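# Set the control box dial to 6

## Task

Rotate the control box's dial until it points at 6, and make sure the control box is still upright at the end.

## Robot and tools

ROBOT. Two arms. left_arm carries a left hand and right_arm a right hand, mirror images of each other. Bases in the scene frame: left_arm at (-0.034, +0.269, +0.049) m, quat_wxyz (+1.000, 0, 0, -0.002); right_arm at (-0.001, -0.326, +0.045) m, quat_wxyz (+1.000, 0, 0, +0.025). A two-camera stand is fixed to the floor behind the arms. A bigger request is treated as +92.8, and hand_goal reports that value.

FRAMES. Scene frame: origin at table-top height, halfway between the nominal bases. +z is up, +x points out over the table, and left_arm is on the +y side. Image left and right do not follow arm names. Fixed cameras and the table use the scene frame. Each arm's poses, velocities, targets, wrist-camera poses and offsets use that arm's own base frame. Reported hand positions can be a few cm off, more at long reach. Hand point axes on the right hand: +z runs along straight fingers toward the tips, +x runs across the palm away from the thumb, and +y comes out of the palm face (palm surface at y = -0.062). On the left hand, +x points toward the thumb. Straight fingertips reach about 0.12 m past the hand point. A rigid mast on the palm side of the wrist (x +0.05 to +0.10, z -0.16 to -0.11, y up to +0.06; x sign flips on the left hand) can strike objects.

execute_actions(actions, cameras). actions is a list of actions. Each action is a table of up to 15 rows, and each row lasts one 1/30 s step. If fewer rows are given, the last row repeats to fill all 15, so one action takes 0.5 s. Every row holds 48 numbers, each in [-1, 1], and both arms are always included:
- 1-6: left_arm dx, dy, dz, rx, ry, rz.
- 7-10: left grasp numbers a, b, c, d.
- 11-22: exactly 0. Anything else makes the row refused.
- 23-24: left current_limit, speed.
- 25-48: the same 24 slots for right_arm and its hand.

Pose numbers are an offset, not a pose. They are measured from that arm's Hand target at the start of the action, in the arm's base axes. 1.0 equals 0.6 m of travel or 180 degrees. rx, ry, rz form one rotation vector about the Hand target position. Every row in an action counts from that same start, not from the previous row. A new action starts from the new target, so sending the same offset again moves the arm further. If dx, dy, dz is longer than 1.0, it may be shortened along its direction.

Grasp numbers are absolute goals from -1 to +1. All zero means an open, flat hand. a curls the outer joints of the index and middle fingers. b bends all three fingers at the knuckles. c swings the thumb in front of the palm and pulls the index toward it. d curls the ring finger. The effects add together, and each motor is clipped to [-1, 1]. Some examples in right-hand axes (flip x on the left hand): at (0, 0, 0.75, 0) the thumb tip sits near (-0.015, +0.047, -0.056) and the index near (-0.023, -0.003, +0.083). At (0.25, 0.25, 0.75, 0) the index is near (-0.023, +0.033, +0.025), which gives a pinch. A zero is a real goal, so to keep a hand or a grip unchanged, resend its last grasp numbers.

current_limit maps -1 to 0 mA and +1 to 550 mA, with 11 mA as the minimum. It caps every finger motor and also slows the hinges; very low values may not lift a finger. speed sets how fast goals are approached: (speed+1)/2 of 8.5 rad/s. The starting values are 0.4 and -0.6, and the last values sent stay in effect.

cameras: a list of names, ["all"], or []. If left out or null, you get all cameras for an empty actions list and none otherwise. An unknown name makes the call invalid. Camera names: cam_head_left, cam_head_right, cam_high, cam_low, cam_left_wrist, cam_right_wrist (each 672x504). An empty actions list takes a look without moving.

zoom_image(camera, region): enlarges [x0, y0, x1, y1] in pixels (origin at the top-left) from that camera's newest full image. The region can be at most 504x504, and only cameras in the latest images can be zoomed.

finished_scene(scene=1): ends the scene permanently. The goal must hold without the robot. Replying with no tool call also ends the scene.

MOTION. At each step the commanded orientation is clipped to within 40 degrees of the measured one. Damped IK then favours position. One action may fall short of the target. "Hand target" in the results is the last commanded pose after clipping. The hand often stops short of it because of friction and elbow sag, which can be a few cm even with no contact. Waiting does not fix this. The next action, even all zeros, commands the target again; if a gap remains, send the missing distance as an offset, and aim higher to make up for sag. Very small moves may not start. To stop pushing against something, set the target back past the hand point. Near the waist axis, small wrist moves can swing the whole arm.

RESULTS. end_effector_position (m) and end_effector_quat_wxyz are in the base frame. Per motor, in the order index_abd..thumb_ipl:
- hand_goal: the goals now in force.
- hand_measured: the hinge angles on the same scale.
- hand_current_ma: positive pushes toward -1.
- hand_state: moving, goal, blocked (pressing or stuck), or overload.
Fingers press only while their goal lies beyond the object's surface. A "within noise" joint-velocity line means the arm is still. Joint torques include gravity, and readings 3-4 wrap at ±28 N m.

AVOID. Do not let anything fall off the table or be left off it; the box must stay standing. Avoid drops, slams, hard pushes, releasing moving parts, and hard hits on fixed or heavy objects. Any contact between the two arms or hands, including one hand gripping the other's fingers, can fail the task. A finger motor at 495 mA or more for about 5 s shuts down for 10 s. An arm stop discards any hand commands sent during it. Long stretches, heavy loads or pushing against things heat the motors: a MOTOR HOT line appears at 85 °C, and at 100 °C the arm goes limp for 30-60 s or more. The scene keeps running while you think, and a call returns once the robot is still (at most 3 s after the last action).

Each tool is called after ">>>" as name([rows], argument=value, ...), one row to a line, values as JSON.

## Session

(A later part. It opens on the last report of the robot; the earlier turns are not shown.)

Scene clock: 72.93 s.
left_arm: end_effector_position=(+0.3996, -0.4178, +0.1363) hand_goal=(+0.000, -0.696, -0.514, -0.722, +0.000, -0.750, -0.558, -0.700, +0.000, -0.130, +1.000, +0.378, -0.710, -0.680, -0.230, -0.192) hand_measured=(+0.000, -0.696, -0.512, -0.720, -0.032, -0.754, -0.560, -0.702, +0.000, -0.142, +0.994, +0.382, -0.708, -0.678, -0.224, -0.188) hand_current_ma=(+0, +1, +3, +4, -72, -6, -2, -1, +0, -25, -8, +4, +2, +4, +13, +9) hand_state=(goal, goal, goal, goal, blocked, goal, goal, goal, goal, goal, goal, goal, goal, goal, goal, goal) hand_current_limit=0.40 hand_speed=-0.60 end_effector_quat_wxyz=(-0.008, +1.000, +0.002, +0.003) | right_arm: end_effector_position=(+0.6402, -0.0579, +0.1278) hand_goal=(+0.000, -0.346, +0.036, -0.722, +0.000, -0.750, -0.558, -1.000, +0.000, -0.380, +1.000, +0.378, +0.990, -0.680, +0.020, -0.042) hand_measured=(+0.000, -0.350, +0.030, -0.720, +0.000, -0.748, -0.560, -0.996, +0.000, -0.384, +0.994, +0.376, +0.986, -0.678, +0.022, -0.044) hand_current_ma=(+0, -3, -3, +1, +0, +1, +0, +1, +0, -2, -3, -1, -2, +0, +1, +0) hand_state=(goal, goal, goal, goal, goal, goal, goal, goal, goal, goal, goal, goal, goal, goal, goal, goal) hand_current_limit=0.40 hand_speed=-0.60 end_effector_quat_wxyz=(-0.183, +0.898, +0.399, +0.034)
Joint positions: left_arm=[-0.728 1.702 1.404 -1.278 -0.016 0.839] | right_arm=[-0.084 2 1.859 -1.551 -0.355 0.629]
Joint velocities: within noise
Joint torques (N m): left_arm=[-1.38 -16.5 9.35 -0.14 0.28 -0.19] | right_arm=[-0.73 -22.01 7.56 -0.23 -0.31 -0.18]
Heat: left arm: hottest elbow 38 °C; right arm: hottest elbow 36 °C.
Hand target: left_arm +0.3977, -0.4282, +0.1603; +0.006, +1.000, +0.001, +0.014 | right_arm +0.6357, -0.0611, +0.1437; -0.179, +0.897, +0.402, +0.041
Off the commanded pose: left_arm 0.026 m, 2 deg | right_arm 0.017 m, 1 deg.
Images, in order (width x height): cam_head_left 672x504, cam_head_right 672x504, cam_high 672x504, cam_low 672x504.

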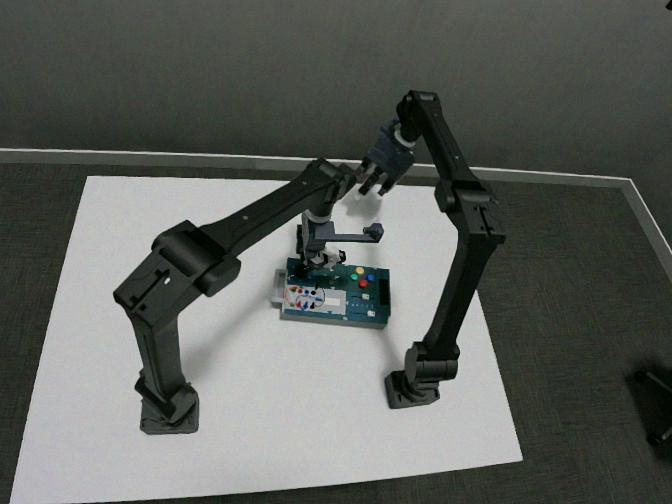

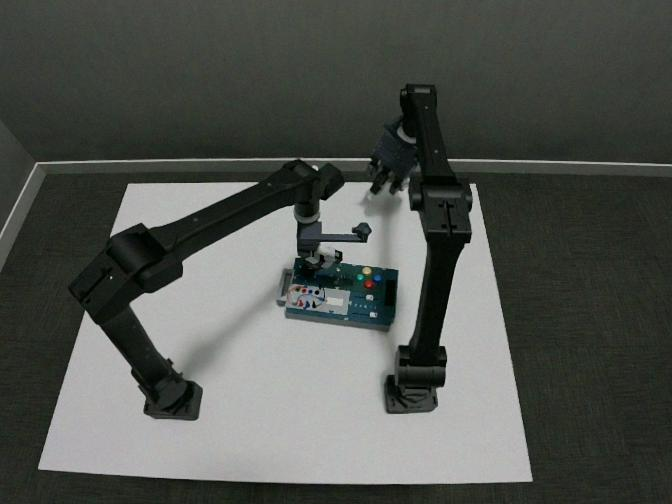

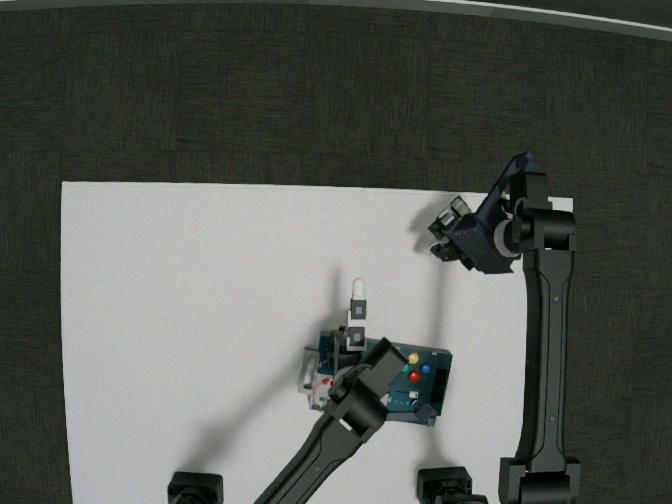

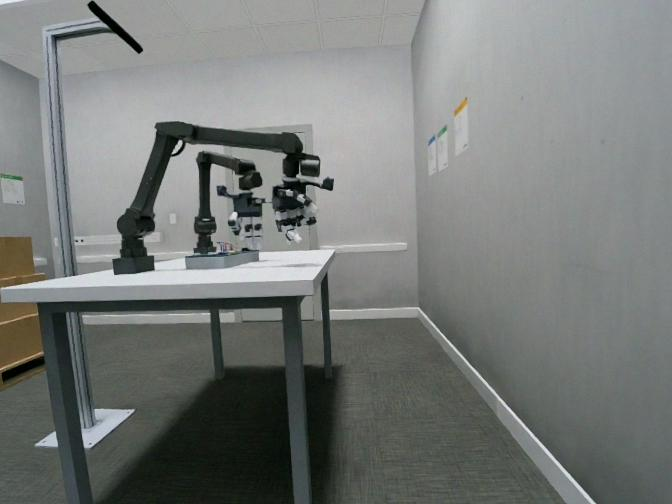

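>>> execute_actions(actions=[])

>>> zoom_image(camera="cam_low", region=[200, 190, 300, 270])

>>> zoom_image(camera="cam_left_wrist", region=[240, 30, 490, 230])

>>> zoom_image(camera="cam_head_left", region=[250, 210, 360, 300])

Scene clock: 73.67 s.
left_arm: end_effector_position=(+0.3996, -0.4178, +0.1363) hand_goal=(+0.000, -0.696, -0.514, -0.722, +0.000, -0.750, -0.558, -0.700, +0.000, -0.130, +1.000, +0.378, -0.710, -0.680, -0.230, -0.192) hand_measured=(+0.000, -0.696, -0.512, -0.720, -0.032, -0.754, -0.560, -0.702, +0.000, -0.142, +0.994, +0.382, -0.708, -0.678, -0.224, -0.188) hand_current_ma=(+0, +1, +3, +4, -72, -6, -2, -1, +0, -25, -8, +4, +2, +4, +13, +9) hand_state=(goal, goal, goal, goal, blocked, goal, goal, goal, goal, goal, goal, goal, goal, goal, goal, goal) hand_current_limit=0.40 hand_speed=-0.60 end_effector_quat_wxyz=(-0.008, +1.000, +0.002, +0.003) | right_arm: end_effector_position=(+0.6402, -0.0579, +0.1278) hand_goal=(+0.000, -0.346, +0.036, -0.722, +0.000, -0.750, -0.558, -1.000, +0.000, -0.380, +1.000, +0.378, +0.990, -0.680, +0.020, -0.042) hand_measured=(+0.000, -0.350, +0.030, -0.720, +0.000, -0.748, -0.560, -0.996, +0.000, -0.384, +0.994, +0.376, +0.986, -0.678, +0.022, -0.044) hand_current_ma=(+0, -3, -3, +1, +0, +1, +0, +1, +0, -2, -3, -1, -2, +0, +1, +0) hand_state=(goal, goal, goal, goal, goal, goal, goal, goal, goal, goal, goal, goal, goal, goal, goal, goal) hand_current_limit=0.40 hand_speed=-0.60 end_effector_quat_wxyz=(-0.183, +0.898, +0.399, +0.034)
Joint positions: left_arm=[-0.728 1.702 1.404 -1.278 -0.016 0.839] | right_arm=[-0.084 2 1.859 -1.551 -0.355 0.629]
Joint velocities: within noise
Joint torques (N m): left_arm=[-1.32 -16.5 9.35 -0.16 0.28 -0.19] | right_arm=[-0.73 -21.95 7.56 -0.21 -0.32 -0.18]
Heat: left arm: hottest elbow 38 °C; right arm: hottest elbow 36 °C.
Hand target: left_arm +0.3977, -0.4282, +0.1603; +0.006, +1.000, +0.001, +0.014 | right_arm +0.6357, -0.0611, +0.1437; -0.179, +0.897, +0.402, +0.041
Off the commanded pose: left_arm 0.026 m, 2 deg | right_arm 0.017 m, 1 deg.

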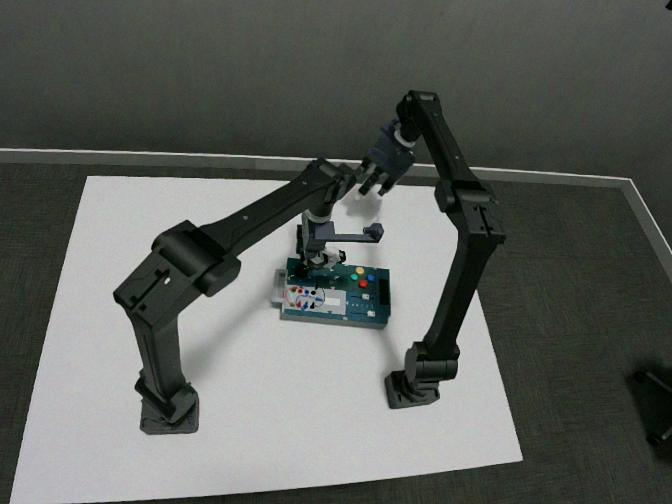

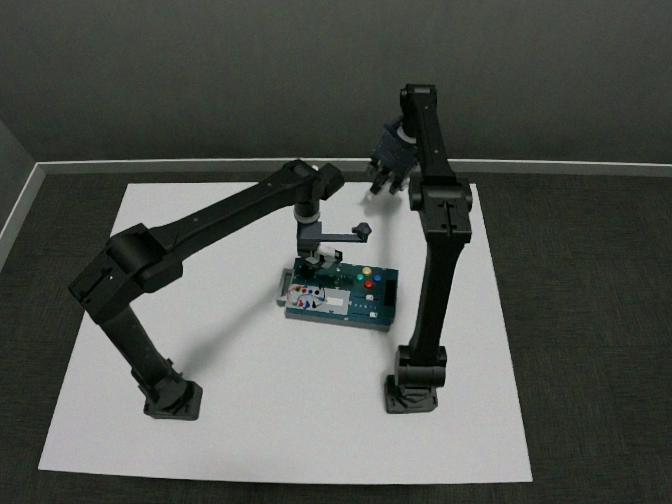

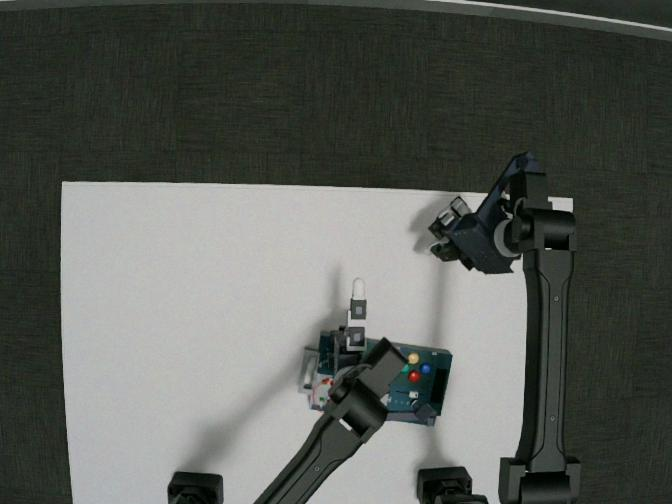

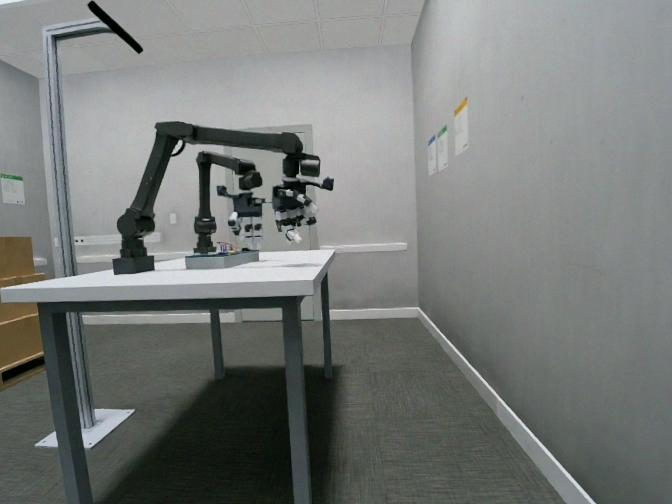

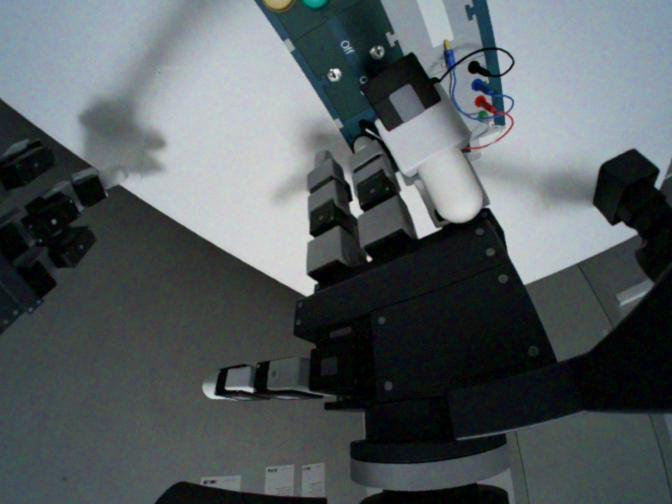

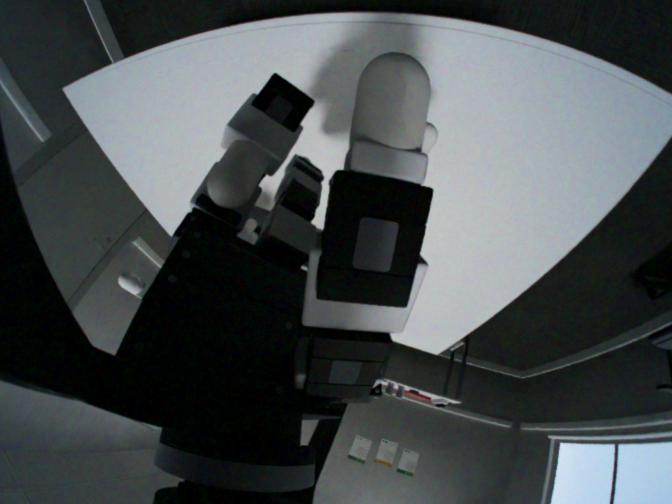

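Scaled by 5.040 from the camera's 672x504 image, which has a finer 960x720 frame.

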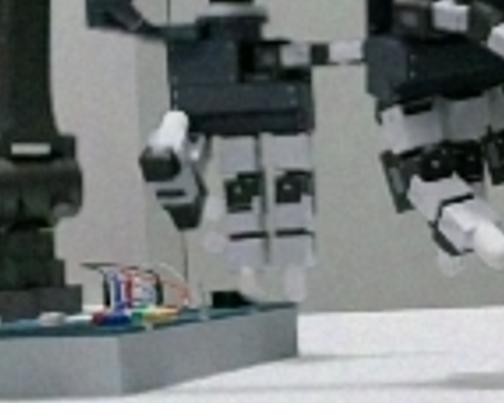

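Scaled by 2.016 from the camera's 672x504 image, which has a finer 960x720 frame.

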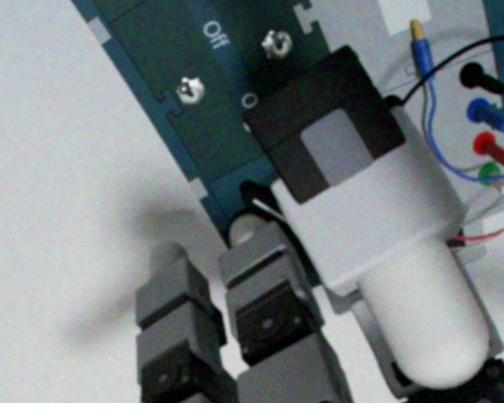

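Scaled by 4.582 from the camera's 672x504 image, which has a finer 960x720 frame.

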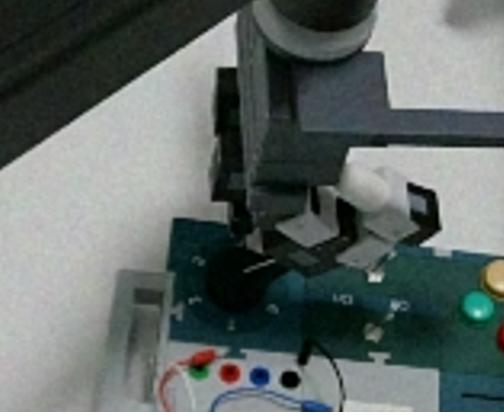

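>>> execute_actions([
  [[0.02,-0.02,0.033,-0.012,-0.012,0, 0,0.114,0,1,0,0,0,0,0,0,0,0,0,0,0,0,0.4,-0.6, 0,0,0,0,0,0, 0,0.114,1,1,0,0,0,0,0,0,0,0,0,0,0,0,0.4,-0.6]],
  [[0,0,0.05,0,0,0, 0,0.114,0,1,0,0,0,0,0,0,0,0,0,0,0,0,0.4,-0.6, 0,0,0,0,0,0, 0,0.114,1,1,0,0,0,0,0,0,0,0,0,0,0,0,0.4,-0.6]],
], cameras=["cam_low","cam_left_wrist","cam_head_left"])

Scene clock: 75.90 s.
left_arm: end_effector_position=(+0.4022, -0.4275, +0.1775) hand_goal=(+0.000, -0.696, -0.514, -0.722, +0.000, -0.750, -0.558, -0.700, +0.000, -0.130, +1.000, +0.378, -0.710, -0.680, -0.230, -0.192) hand_measured=(+0.000, -0.696, -0.512, -0.720, -0.004, -0.752, -0.560, -0.702, +0.000, -0.142, +0.994, +0.382, -0.708, -0.678, -0.224, -0.188) hand_current_ma=(+0, +1, +3, +4, -4, -1, -3, -1, +0, -25, -8, +4, +2, +4, +13, +9) hand_state=(goal, goal, goal, goal, goal, goal, goal, goal, goal, goal, goal, goal, goal, goal, goal, goal) hand_current_limit=0.40 hand_speed=-0.60 end_effector_quat_wxyz=(+0.004, +1.000, -0.002, +0.012) | right_arm: end_effector_position=(+0.6402, -0.0579, +0.1278) hand_goal=(+0.000, -0.346, +0.036, -0.722, +0.000, -0.750, -0.558, -1.000, +0.000, -0.380, +1.000, +0.378, +0.990, -0.680, +0.020, -0.042) hand_measured=(+0.000, -0.350, +0.030, -0.720, +0.000, -0.748, -0.560, -0.996, +0.000, -0.384, +0.994, +0.376, +0.986, -0.678, +0.022, -0.044) hand_current_ma=(+0, -3, -3, +1, +0, +1, +0, +1, +0, -2, -3, -1, -2, +0, +1, +0) hand_state=(goal, goal, goal, goal, goal, goal, goal, goal, goal, goal, goal, goal, goal, goal, goal, goal) hand_current_limit=0.40 hand_speed=-0.60 end_effector_quat_wxyz=(-0.183, +0.898, +0.399, +0.034)
Joint positions: left_arm=[-0.736 1.682 1.483 -1.349 -0.01 0.839] | right_arm=[-0.084 2 1.859 -1.551 -0.355 0.629]
Joint torques (N m): left_arm=[-0.85 -15.97 11.29 0.31 0.11 -0.2] | right_arm=[-0.67 -22.01 7.57 -0.23 -0.31 -0.18]
Heat: left arm: hottest elbow 39 °C; right arm: hottest elbow 36 °C.
Hand target: left_arm +0.4097, -0.4401, +0.2102; +0.025, +0.999, +0.001, +0.033 | right_arm +0.6357, -0.0611, +0.1437; -0.179, +0.897, +0.402, +0.041
Off the commanded pose: left_arm 0.036 m, 3 deg | right_arm 0.017 m, 1 deg.
Images, in order (width x height): cam_head_left 672x504, cam_low 672x504, cam_left_wrist 672x504.

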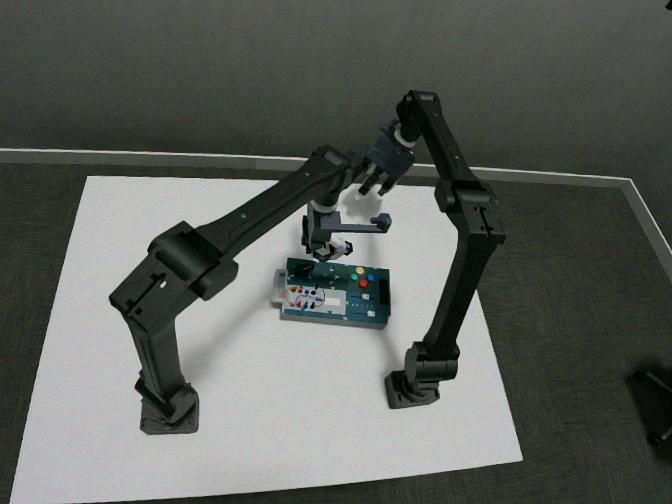

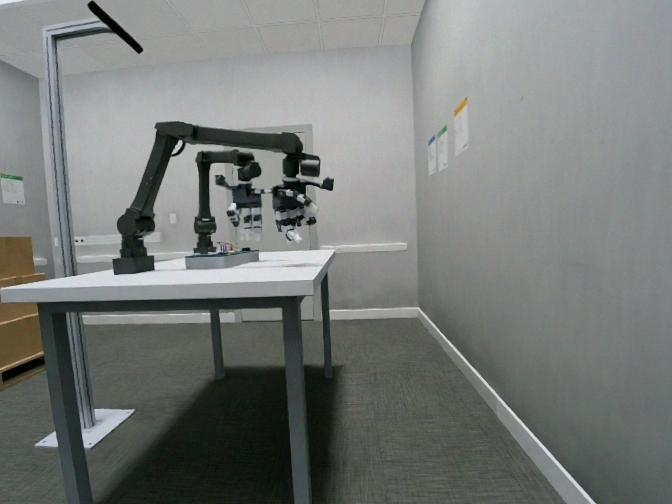

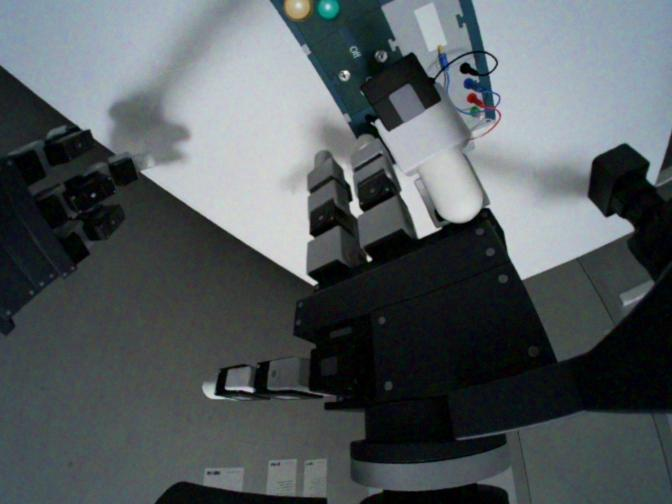

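>>> zoom_image(camera="cam_head_left", region=[265, 240, 355, 310])

>>> zoom_image(camera="cam_left_wrist", region=[270, 30, 490, 195])

>>> execute_actions(actions=[], cameras=["cam_high","cam_head_right"])

>>> zoom_image(camera="cam_high", region=[290, 310, 470, 440])

>>> zoom_image(camera="cam_head_right", region=[265, 230, 410, 340])

Scaled by 5.600 from the camera's 672x504 image, which has a finer 960x720 frame.

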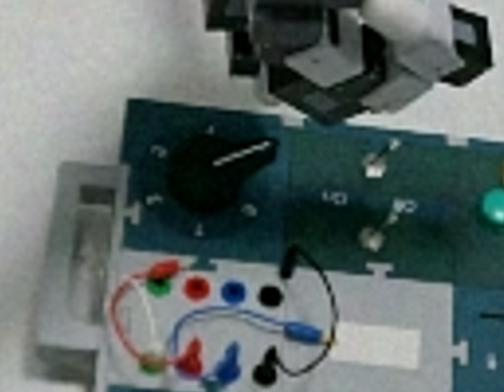

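Scaled by 2.291 from the camera's 672x504 image, which has a finer 960x720 frame.

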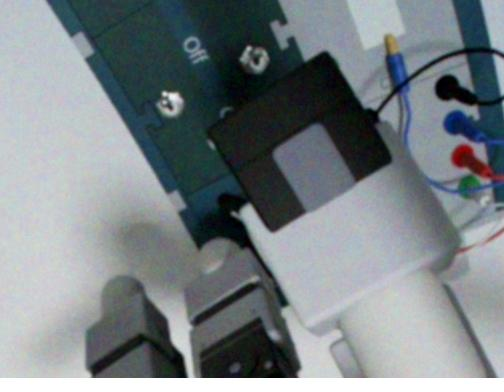

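Scene clock: 76.07 s.
left_arm: end_effector_position=(+0.4022, -0.4274, +0.1775) hand_goal=(+0.000, -0.696, -0.514, -0.722, +0.000, -0.750, -0.558, -0.700, +0.000, -0.130, +1.000, +0.378, -0.710, -0.680, -0.230, -0.192) hand_measured=(+0.000, -0.696, -0.512, -0.720, -0.004, -0.752, -0.560, -0.702, +0.000, -0.142, +0.994, +0.382, -0.708, -0.678, -0.224, -0.188) hand_current_ma=(+0, +1, +3, +4, -4, -1, -3, -1, +0, -25, -8, +4, +2, +4, +13, +9) hand_state=(goal, goal, goal, goal, goal, goal, goal, goal, goal, goal, goal, goal, goal, goal, goal, goal) hand_current_limit=0.40 hand_speed=-0.60 end_effector_quat_wxyz=(+0.004, +1.000, -0.002, +0.012) | right_arm: end_effector_position=(+0.6402, -0.0579, +0.1278) hand_goal=(+0.000, -0.346, +0.036, -0.722, +0.000, -0.750, -0.558, -1.000, +0.000, -0.380, +1.000, +0.378, +0.990, -0.680, +0.020, -0.042) hand_measured=(+0.000, -0.350, +0.030, -0.720, +0.000, -0.748, -0.560, -0.996, +0.000, -0.384, +0.994, +0.376, +0.986, -0.678, +0.022, -0.044) hand_current_ma=(+0, -3, -3, +1, +0, +1, +0, +1, +0, -2, -3, -1, -2, +0, +1, +0) hand_state=(goal, goal, goal, goal, goal, goal, goal, goal, goal, goal, goal, goal, goal, goal, goal, goal) hand_current_limit=0.40 hand_speed=-0.60 end_effector_quat_wxyz=(-0.183, +0.898, +0.399, +0.034)
Joint positions: left_arm=[-0.736 1.682 1.483 -1.35 -0.01 0.839] | right_arm=[-0.084 2 1.859 -1.551 -0.355 0.629]
Joint velocities: within noise
Joint torques (N m): left_arm=[-0.73 -16.09 11.3 0.21 0.11 -0.2] | right_arm=[-0.62 -22.01 7.58 -0.23 -0.32 -0.18]
Heat: left arm: hottest elbow 39 °C; right arm: hottest elbow 36 °C.
Hand target: left_arm +0.4097, -0.4401, +0.2102; +0.024, +0.999, +0.001, +0.033 | right_arm +0.6357, -0.0611, +0.1437; -0.179, +0.897, +0.402, +0.041
Off the commanded pose: left_arm 0.036 m, 3 deg | right_arm 0.017 m, 1 deg.
Images, in order (width x height): cam_head_right 672x504, cam_high 672x504.

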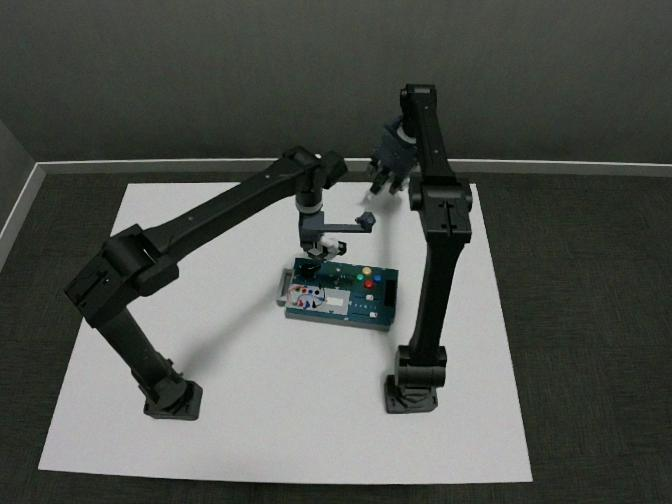

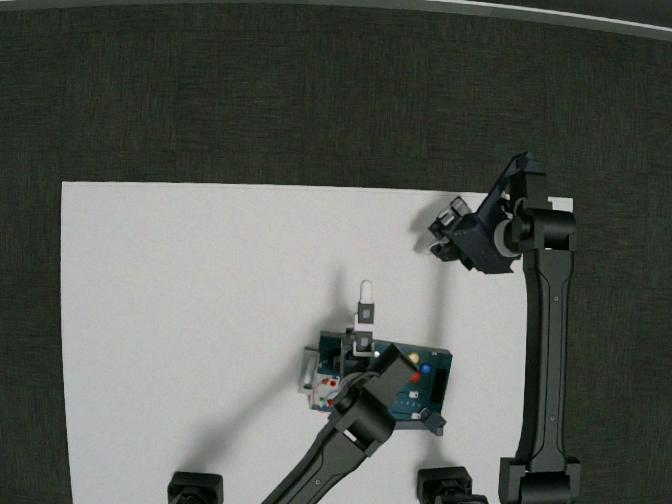

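Scaled by 2.800 from the camera's 672x504 image, which has a finer 960x720 frame.

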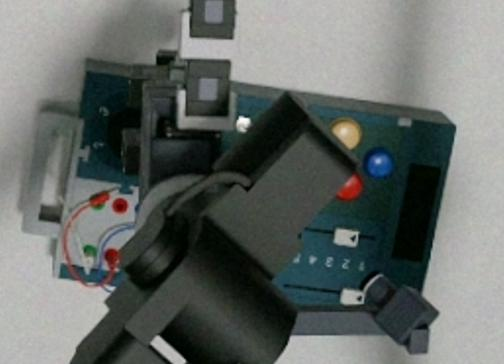

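Scaled by 3.476 from the camera's 672x504 image, which has a finer 960x720 frame.

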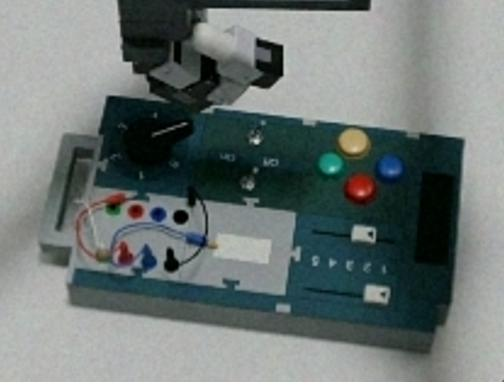

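>>> zoom_image(camera="cam_head_right", region=[288, 254, 328, 284])

>>> execute_actions(actions=[], cameras=["cam_head_left","cam_head_right"])

>>> zoom_image(camera="cam_head_left", region=[282, 252, 322, 282])

Scaled by 12.600 from the camera's 672x504 image, which has a finer 960x720 frame.

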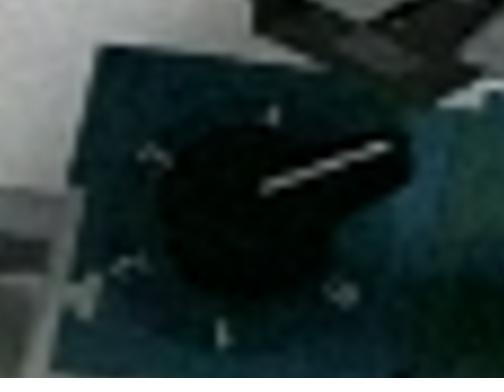

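Scene clock: 76.33 s.
left_arm: end_effector_position=(+0.4022, -0.4274, +0.1775) hand_goal=(+0.000, -0.696, -0.514, -0.722, +0.000, -0.750, -0.558, -0.700, +0.000, -0.130, +1.000, +0.378, -0.710, -0.680, -0.230, -0.192) hand_measured=(+0.000, -0.696, -0.512, -0.720, -0.004, -0.752, -0.560, -0.702, +0.000, -0.142, +0.994, +0.382, -0.708, -0.678, -0.224, -0.188) hand_current_ma=(+0, +1, +3, +4, -4, -1, -3, -1, +0, -25, -8, +4, +2, +4, +13, +9) hand_state=(goal, goal, goal, goal, goal, goal, goal, goal, goal, goal, goal, goal, goal, goal, goal, goal) hand_current_limit=0.40 hand_speed=-0.60 end_effector_quat_wxyz=(+0.004, +1.000, -0.002, +0.012) | right_arm: end_effector_position=(+0.6402, -0.0579, +0.1278) hand_goal=(+0.000, -0.346, +0.036, -0.722, +0.000, -0.750, -0.558, -1.000, +0.000, -0.380, +1.000, +0.378, +0.990, -0.680, +0.020, -0.042) hand_measured=(+0.000, -0.350, +0.030, -0.720, +0.000, -0.748, -0.560, -0.996, +0.000, -0.384, +0.994, +0.376, +0.986, -0.678, +0.022, -0.044) hand_current_ma=(+0, -3, -3, +1, +0, +1, +0, +1, +0, -2, -3, -1, -2, +0, +1, +0) hand_state=(goal, goal, goal, goal, goal, goal, goal, goal, goal, goal, goal, goal, goal, goal, goal, goal) hand_current_limit=0.40 hand_speed=-0.60 end_effector_quat_wxyz=(-0.183, +0.898, +0.399, +0.034)
Joint positions: left_arm=[-0.736 1.682 1.483 -1.35 -0.01 0.839] | right_arm=[-0.084 2 1.859 -1.551 -0.355 0.629]
Joint velocities: within noise
Joint torques (N m): left_arm=[-0.73 -16.15 11.29 0.24 0.11 -0.19] | right_arm=[-0.67 -21.89 7.56 -0.23 -0.32 -0.18]
Heat: left arm: hottest elbow 39 °C; right arm: hottest elbow 36 °C.
Hand target: left_arm +0.4096, -0.4401, +0.2102; +0.024, +0.999, +0.001, +0.033 | right_arm +0.6357, -0.0611, +0.1437; -0.179, +0.897, +0.402, +0.041
Off the commanded pose: left_arm 0.036 m, 3 deg | right_arm 0.017 m, 1 deg.
Images, in order (width x height): cam_head_left 672x504, cam_head_right 672x504.

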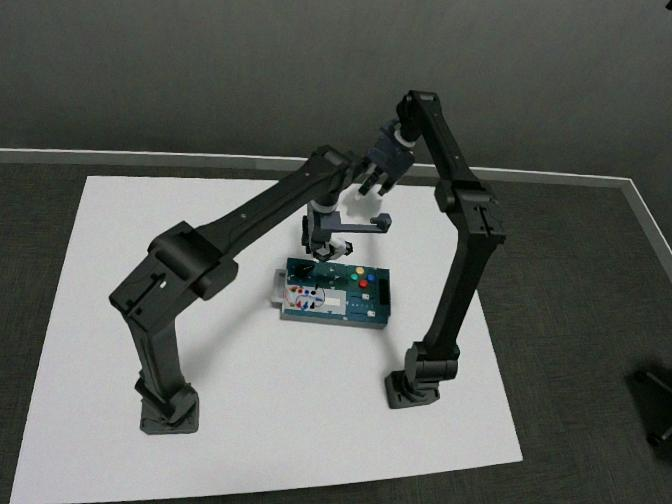

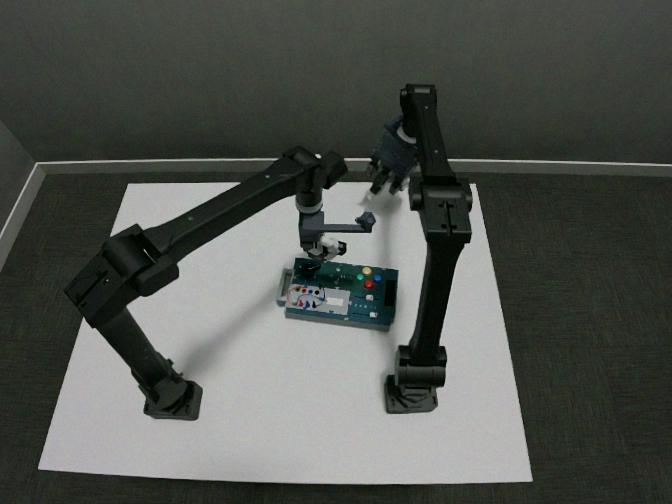

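Scaled by 12.600 from the camera's 672x504 image, which has a finer 960x720 frame.

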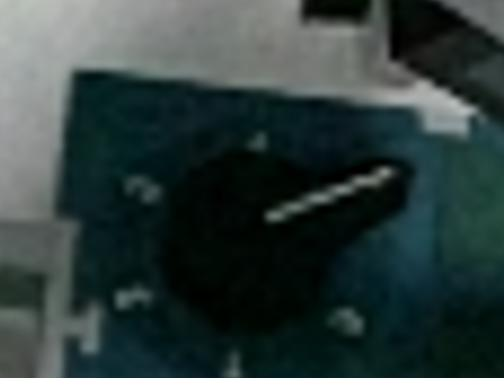

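>>> execute_actions(actions=[], cameras=["cam_low","cam_left_wrist"])

>>> zoom_image(camera="cam_low", region=[230, 225, 270, 260])

>>> zoom_image(camera="cam_left_wrist", region=[340, 90, 420, 160])

Scene clock: 77.13 s.
left_arm: end_effector_position=(+0.4022, -0.4274, +0.1775) hand_goal=(+0.000, -0.696, -0.514, -0.722, +0.000, -0.750, -0.558, -0.700, +0.000, -0.130, +1.000, +0.378, -0.710, -0.680, -0.230, -0.192) hand_measured=(+0.000, -0.696, -0.512, -0.720, -0.004, -0.752, -0.560, -0.702, +0.000, -0.142, +0.994, +0.382, -0.708, -0.678, -0.224, -0.188) hand_current_ma=(+0, +1, +3, +4, -4, -1, -3, -1, +0, -25, -8, +4, +2, +4, +13, +9) hand_state=(goal, goal, goal, goal, goal, goal, goal, goal, goal, goal, goal, goal, goal, goal, goal, goal) hand_current_limit=0.40 hand_speed=-0.60 end_effector_quat_wxyz=(+0.004, +1.000, -0.002, +0.012) | right_arm: end_effector_position=(+0.6402, -0.0579, +0.1278) hand_goal=(+0.000, -0.346, +0.036, -0.722, +0.000, -0.750, -0.558, -1.000, +0.000, -0.380, +1.000, +0.378, +0.990, -0.680, +0.020, -0.042) hand_measured=(+0.000, -0.350, +0.030, -0.720, +0.000, -0.748, -0.560, -0.996, +0.000, -0.384, +0.994, +0.376, +0.986, -0.678, +0.022, -0.044) hand_current_ma=(+0, -3, -3, +1, +0, +1, +0, +1, +0, -2, -3, -1, -2, +0, +1, +0) hand_state=(goal, goal, goal, goal, goal, goal, goal, goal, goal, goal, goal, goal, goal, goal, goal, goal) hand_current_limit=0.40 hand_speed=-0.60 end_effector_quat_wxyz=(-0.183, +0.898, +0.399, +0.034)
Joint positions: left_arm=[-0.736 1.682 1.483 -1.35 -0.01 0.839] | right_arm=[-0.084 2 1.859 -1.551 -0.355 0.629]
Joint velocities: within noise
Joint torques (N m): left_arm=[-0.79 -16.15 11.3 0.24 0.11 -0.19] | right_arm=[-0.67 -22.01 7.56 -0.21 -0.32 -0.18]
Heat: left arm: hottest elbow 39 °C; right arm: hottest elbow 36 °C.
Hand target: left_arm +0.4096, -0.4401, +0.2102; +0.024, +0.999, +0.001, +0.033 | right_arm +0.6357, -0.0611, +0.1437; -0.179, +0.897, +0.402, +0.041
Off the commanded pose: left_arm 0.036 m, 3 deg | right_arm 0.017 m, 1 deg.
Images, in order (width x height): cam_low 672x504, cam_left_wrist 672x504.

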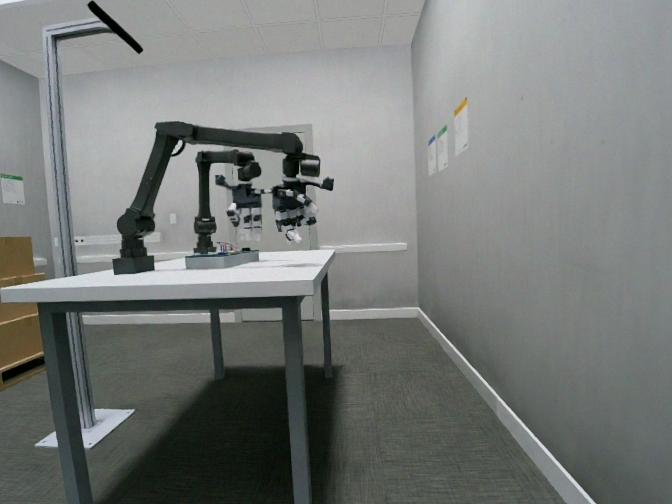

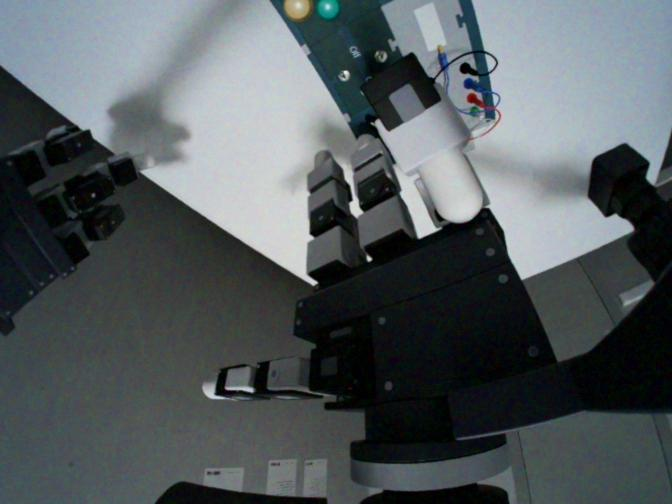

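Scaled by 12.600 from the camera's 672x504 image, which has a finer 960x720 frame.

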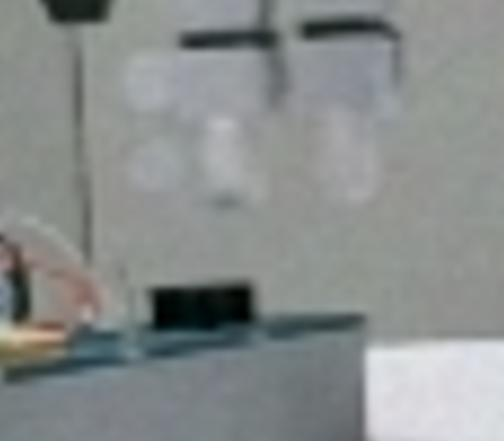

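Scaled by 6.300 from the camera's 672x504 image, which has a finer 960x720 frame.

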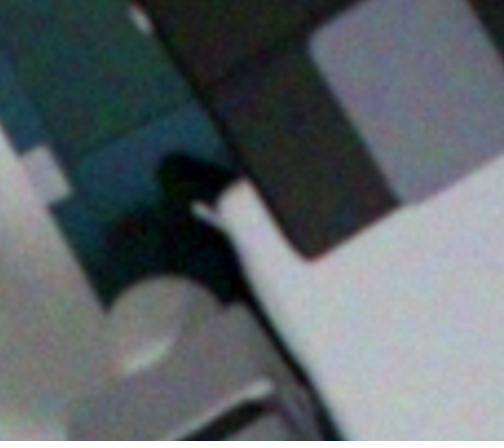

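>>> execute_actions([
  [[-0.018,0.032,0,0,0,0.047, 0,0.114,0,1,0,0,0,0,0,0,0,0,0,0,0,0,0.4,-0.6, 0,0,0,0,0,0, 0,0.114,1,1,0,0,0,0,0,0,0,0,0,0,0,0,0.4,-0.6]],
  [[-0.017,0.032,0,0,0,0.047, 0,0.114,0,1,0,0,0,0,0,0,0,0,0,0,0,0,0.4,-0.6, 0,0,0,0,0,0, 0,0.114,1,1,0,0,0,0,0,0,0,0,0,0,0,0,0.4,-0.6]],
], cameras=["cam_low","cam_left_wrist"])

>>> zoom_image(camera="cam_low", region=[230, 225, 270, 260])

>>> zoom_image(camera="cam_left_wrist", region=[300, 60, 440, 165])

Scene clock: 80.93 s.
left_arm: end_effector_position=(+0.3901, -0.3991, +0.1967) hand_goal=(+0.000, -0.696, -0.514, -0.722, +0.000, -0.750, -0.558, -0.700, +0.000, -0.130, +1.000, +0.378, -0.710, -0.680, -0.230, -0.192) hand_measured=(+0.000, -0.696, -0.512, -0.720, -0.002, -0.750, -0.560, -0.702, +0.000, -0.142, +0.994, +0.382, -0.708, -0.678, -0.224, -0.188) hand_current_ma=(+0, +1, +3, +4, -3, +0, -3, -1, +0, -25, -8, +4, +2, +4, +13, +9) hand_state=(goal, goal, goal, goal, goal, goal, goal, goal, goal, goal, goal, goal, goal, goal, goal, goal) hand_current_limit=0.40 hand_speed=-0.60 end_effector_quat_wxyz=(+0.008, +0.989, +0.144, +0.025) | right_arm: end_effector_position=(+0.6402, -0.0579, +0.1278) hand_goal=(+0.000, -0.346, +0.036, -0.722, +0.000, -0.750, -0.558, -1.000, +0.000, -0.380, +1.000, +0.378, +0.990, -0.680, +0.020, -0.042) hand_measured=(+0.000, -0.350, +0.030, -0.720, +0.000, -0.748, -0.560, -0.996, +0.000, -0.384, +0.994, +0.376, +0.986, -0.678, +0.022, -0.044) hand_current_ma=(+0, -3, -3, +1, +0, +1, +0, +1, +0, -2, -3, -1, -2, +0, +1, +0) hand_state=(goal, goal, goal, goal, goal, goal, goal, goal, goal, goal, goal, goal, goal, goal, goal, goal) hand_current_limit=0.40 hand_speed=-0.60 end_effector_quat_wxyz=(-0.183, +0.898, +0.399, +0.034)
Joint positions: left_arm=[-0.765 1.562 1.381 -1.347 -0.03 0.517] | right_arm=[-0.084 2 1.859 -1.551 -0.355 0.629]
Joint torques (N m): left_arm=[-0.85 -14.74 7.62 0.92 -0.19 -0.22] | right_arm=[-0.73 -21.95 7.54 -0.23 -0.32 -0.19]
Heat: left arm: hottest elbow 39 °C; right arm: hottest elbow 36 °C.
Hand target: left_arm +0.3887, -0.4017, +0.2101; +0.019, +0.988, +0.148, +0.036 | right_arm +0.6357, -0.0611, +0.1437; -0.179, +0.897, +0.402, +0.041
Off the commanded pose: left_arm 0.014 m, 2 deg | right_arm 0.017 m, 1 deg.
Images, in order (width x height): cam_low 672x504, cam_left_wrist 672x504.

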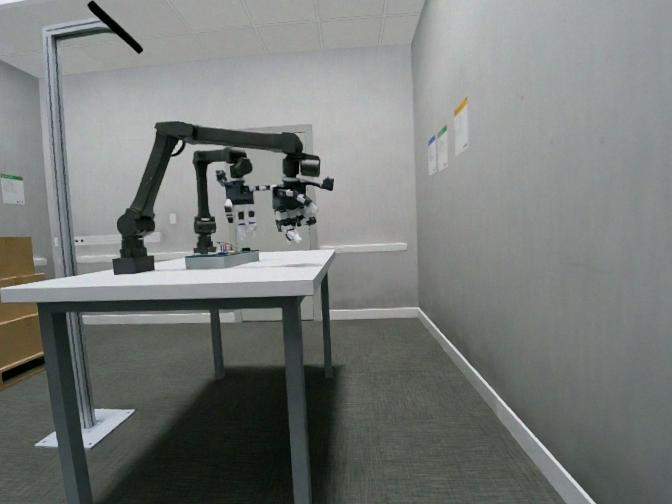

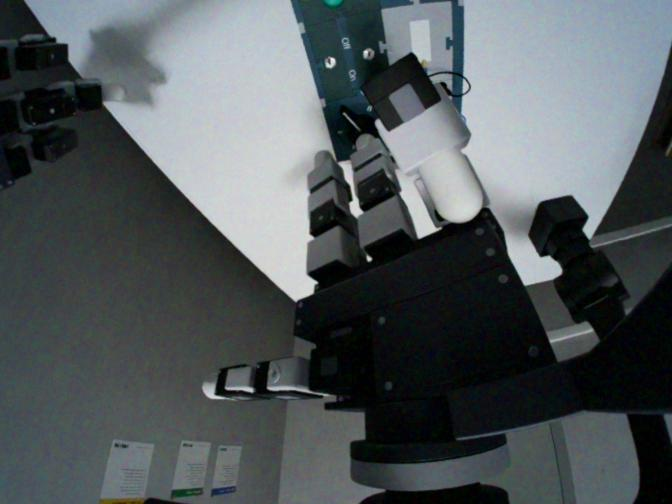

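Scaled by 12.600 from the camera's 672x504 image, which has a finer 960x720 frame.

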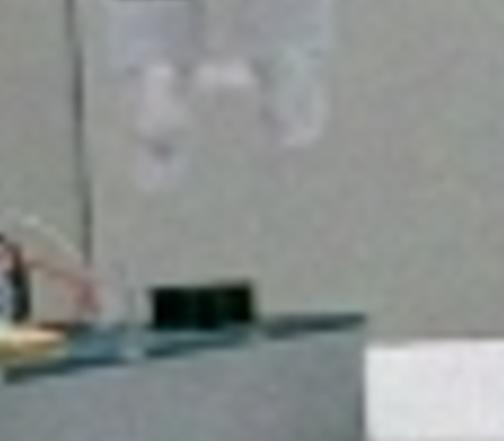

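Scaled by 3.600 from the camera's 672x504 image, which has a finer 960x720 frame.

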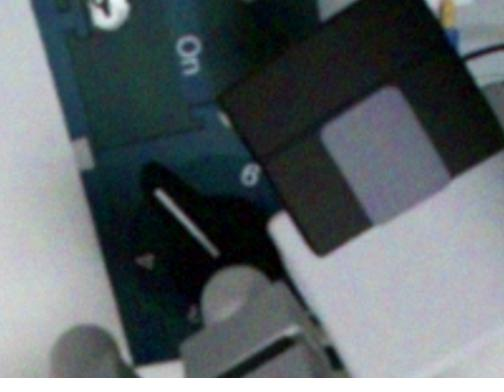

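>>> execute_actions([
  [[-0.004,0.006,-0.04,0.0043,0.0122,0, 0,0.114,0,1,0,0,0,0,0,0,0,0,0,0,0,0,0.4,-0.6, 0,0,0,0,0,0, 0,0.114,1,1,0,0,0,0,0,0,0,0,0,0,0,0,0.4,-0.6]],
  [[-0.004,0.006,-0.035,0.0043,0.0122,0, 0,0.114,0,1,0,0,0,0,0,0,0,0,0,0,0,0,0.4,-0.6, 0,0,0,0,0,0, 0,0.114,1,1,0,0,0,0,0,0,0,0,0,0,0,0,0.4,-0.6]],
], cameras=["cam_low","cam_left_wrist"])

>>> zoom_image(camera="cam_low", region=[230, 225, 270, 260])

>>> zoom_image(camera="cam_left_wrist", region=[300, 60, 440, 165])

Scene clock: 83.90 s.
left_arm: end_effector_position=(+0.3785, -0.3944, +0.1693) hand_goal=(+0.000, -0.696, -0.514, -0.722, +0.000, -0.750, -0.558, -0.700, +0.000, -0.130, +1.000, +0.378, -0.710, -0.680, -0.230, -0.192) hand_measured=(+0.000, -0.696, -0.512, -0.720, -0.002, -0.750, -0.560, -0.702, +0.000, -0.142, +0.994, +0.382, -0.708, -0.678, -0.224, -0.188) hand_current_ma=(+0, +1, +3, +4, -3, +0, -3, -1, +0, -25, -8, +4, +2, +4, +13, +9) hand_state=(goal, goal, goal, goal, goal, goal, goal, goal, goal, goal, goal, goal, goal, goal, goal, goal) hand_current_limit=0.40 hand_speed=-0.60 end_effector_quat_wxyz=(-0.001, +0.990, +0.144, +0.001) | right_arm: end_effector_position=(+0.6402, -0.0579, +0.1278) hand_goal=(+0.000, -0.346, +0.036, -0.722, +0.000, -0.750, -0.558, -1.000, +0.000, -0.380, +1.000, +0.378, +0.990, -0.680, +0.020, -0.042) hand_measured=(+0.000, -0.350, +0.030, -0.720, +0.000, -0.748, -0.560, -0.996, +0.000, -0.384, +0.994, +0.376, +0.986, -0.678, +0.022, -0.044) hand_current_ma=(+0, -3, -3, +1, +0, +1, +0, +1, +0, -2, -3, -1, -2, +0, +1, +0) hand_state=(goal, goal, goal, goal, goal, goal, goal, goal, goal, goal, goal, goal, goal, goal, goal, goal) hand_current_limit=0.40 hand_speed=-0.60 end_effector_quat_wxyz=(-0.183, +0.898, +0.399, +0.034)
Joint positions: left_arm=[-0.765 1.573 1.329 -1.327 -0.003 0.516] | right_arm=[-0.084 2 1.859 -1.551 -0.355 0.629]
Joint torques (N m): left_arm=[0.5 -11.81 7.53 0.9 0.09 -0.05] | right_arm=[-0.67 -22.01 7.57 -0.21 -0.32 -0.19]
Heat: left arm: hottest elbow 39 °C; right arm: hottest elbow 36 °C.
Hand target: left_arm +0.3839, -0.3945, +0.1652; +0.000, +0.989, +0.148, +0.000 | right_arm +0.6357, -0.0611, +0.1437; -0.179, +0.897, +0.402, +0.041
Off the commanded pose: left_arm 0.007 m, 0 deg | right_arm 0.017 m, 1 deg.
Images, in order (width x height): cam_low 672x504, cam_left_wrist 672x504.

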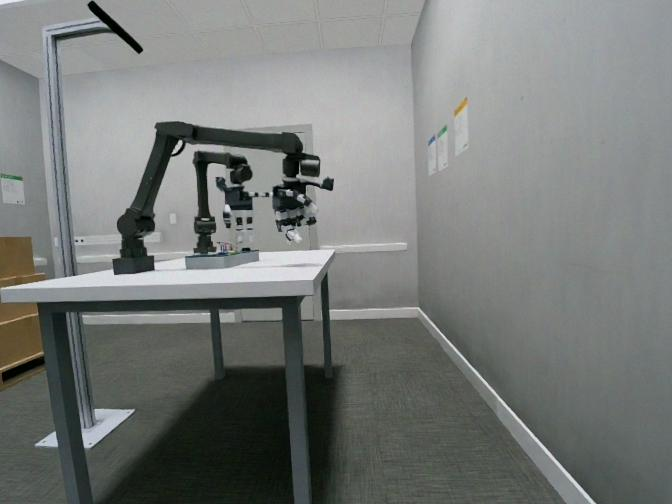

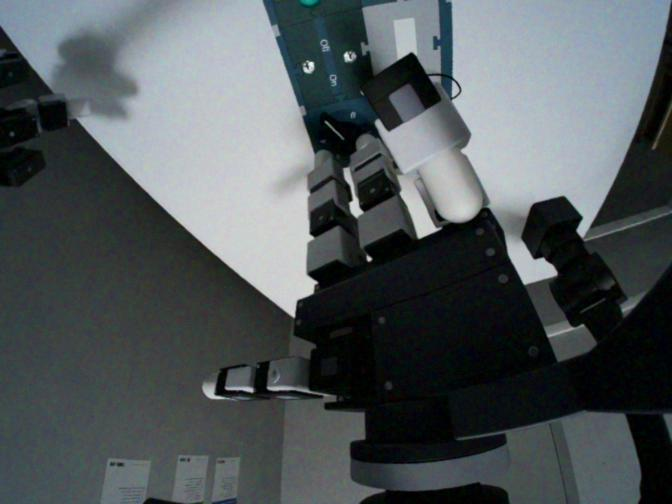

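Scaled by 12.600 from the camera's 672x504 image, which has a finer 960x720 frame.

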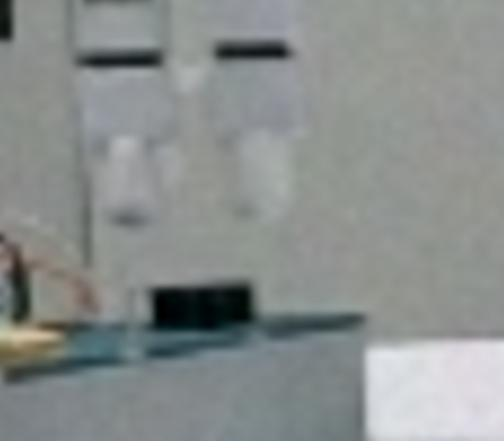

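Scaled by 3.600 from the camera's 672x504 image, which has a finer 960x720 frame.

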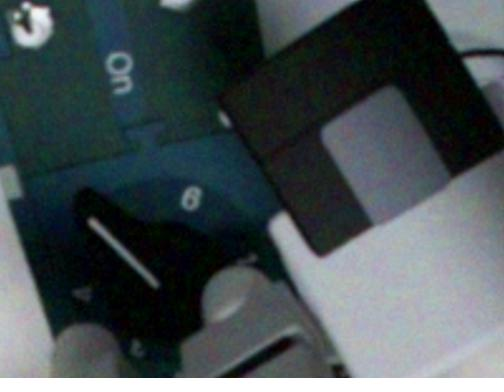

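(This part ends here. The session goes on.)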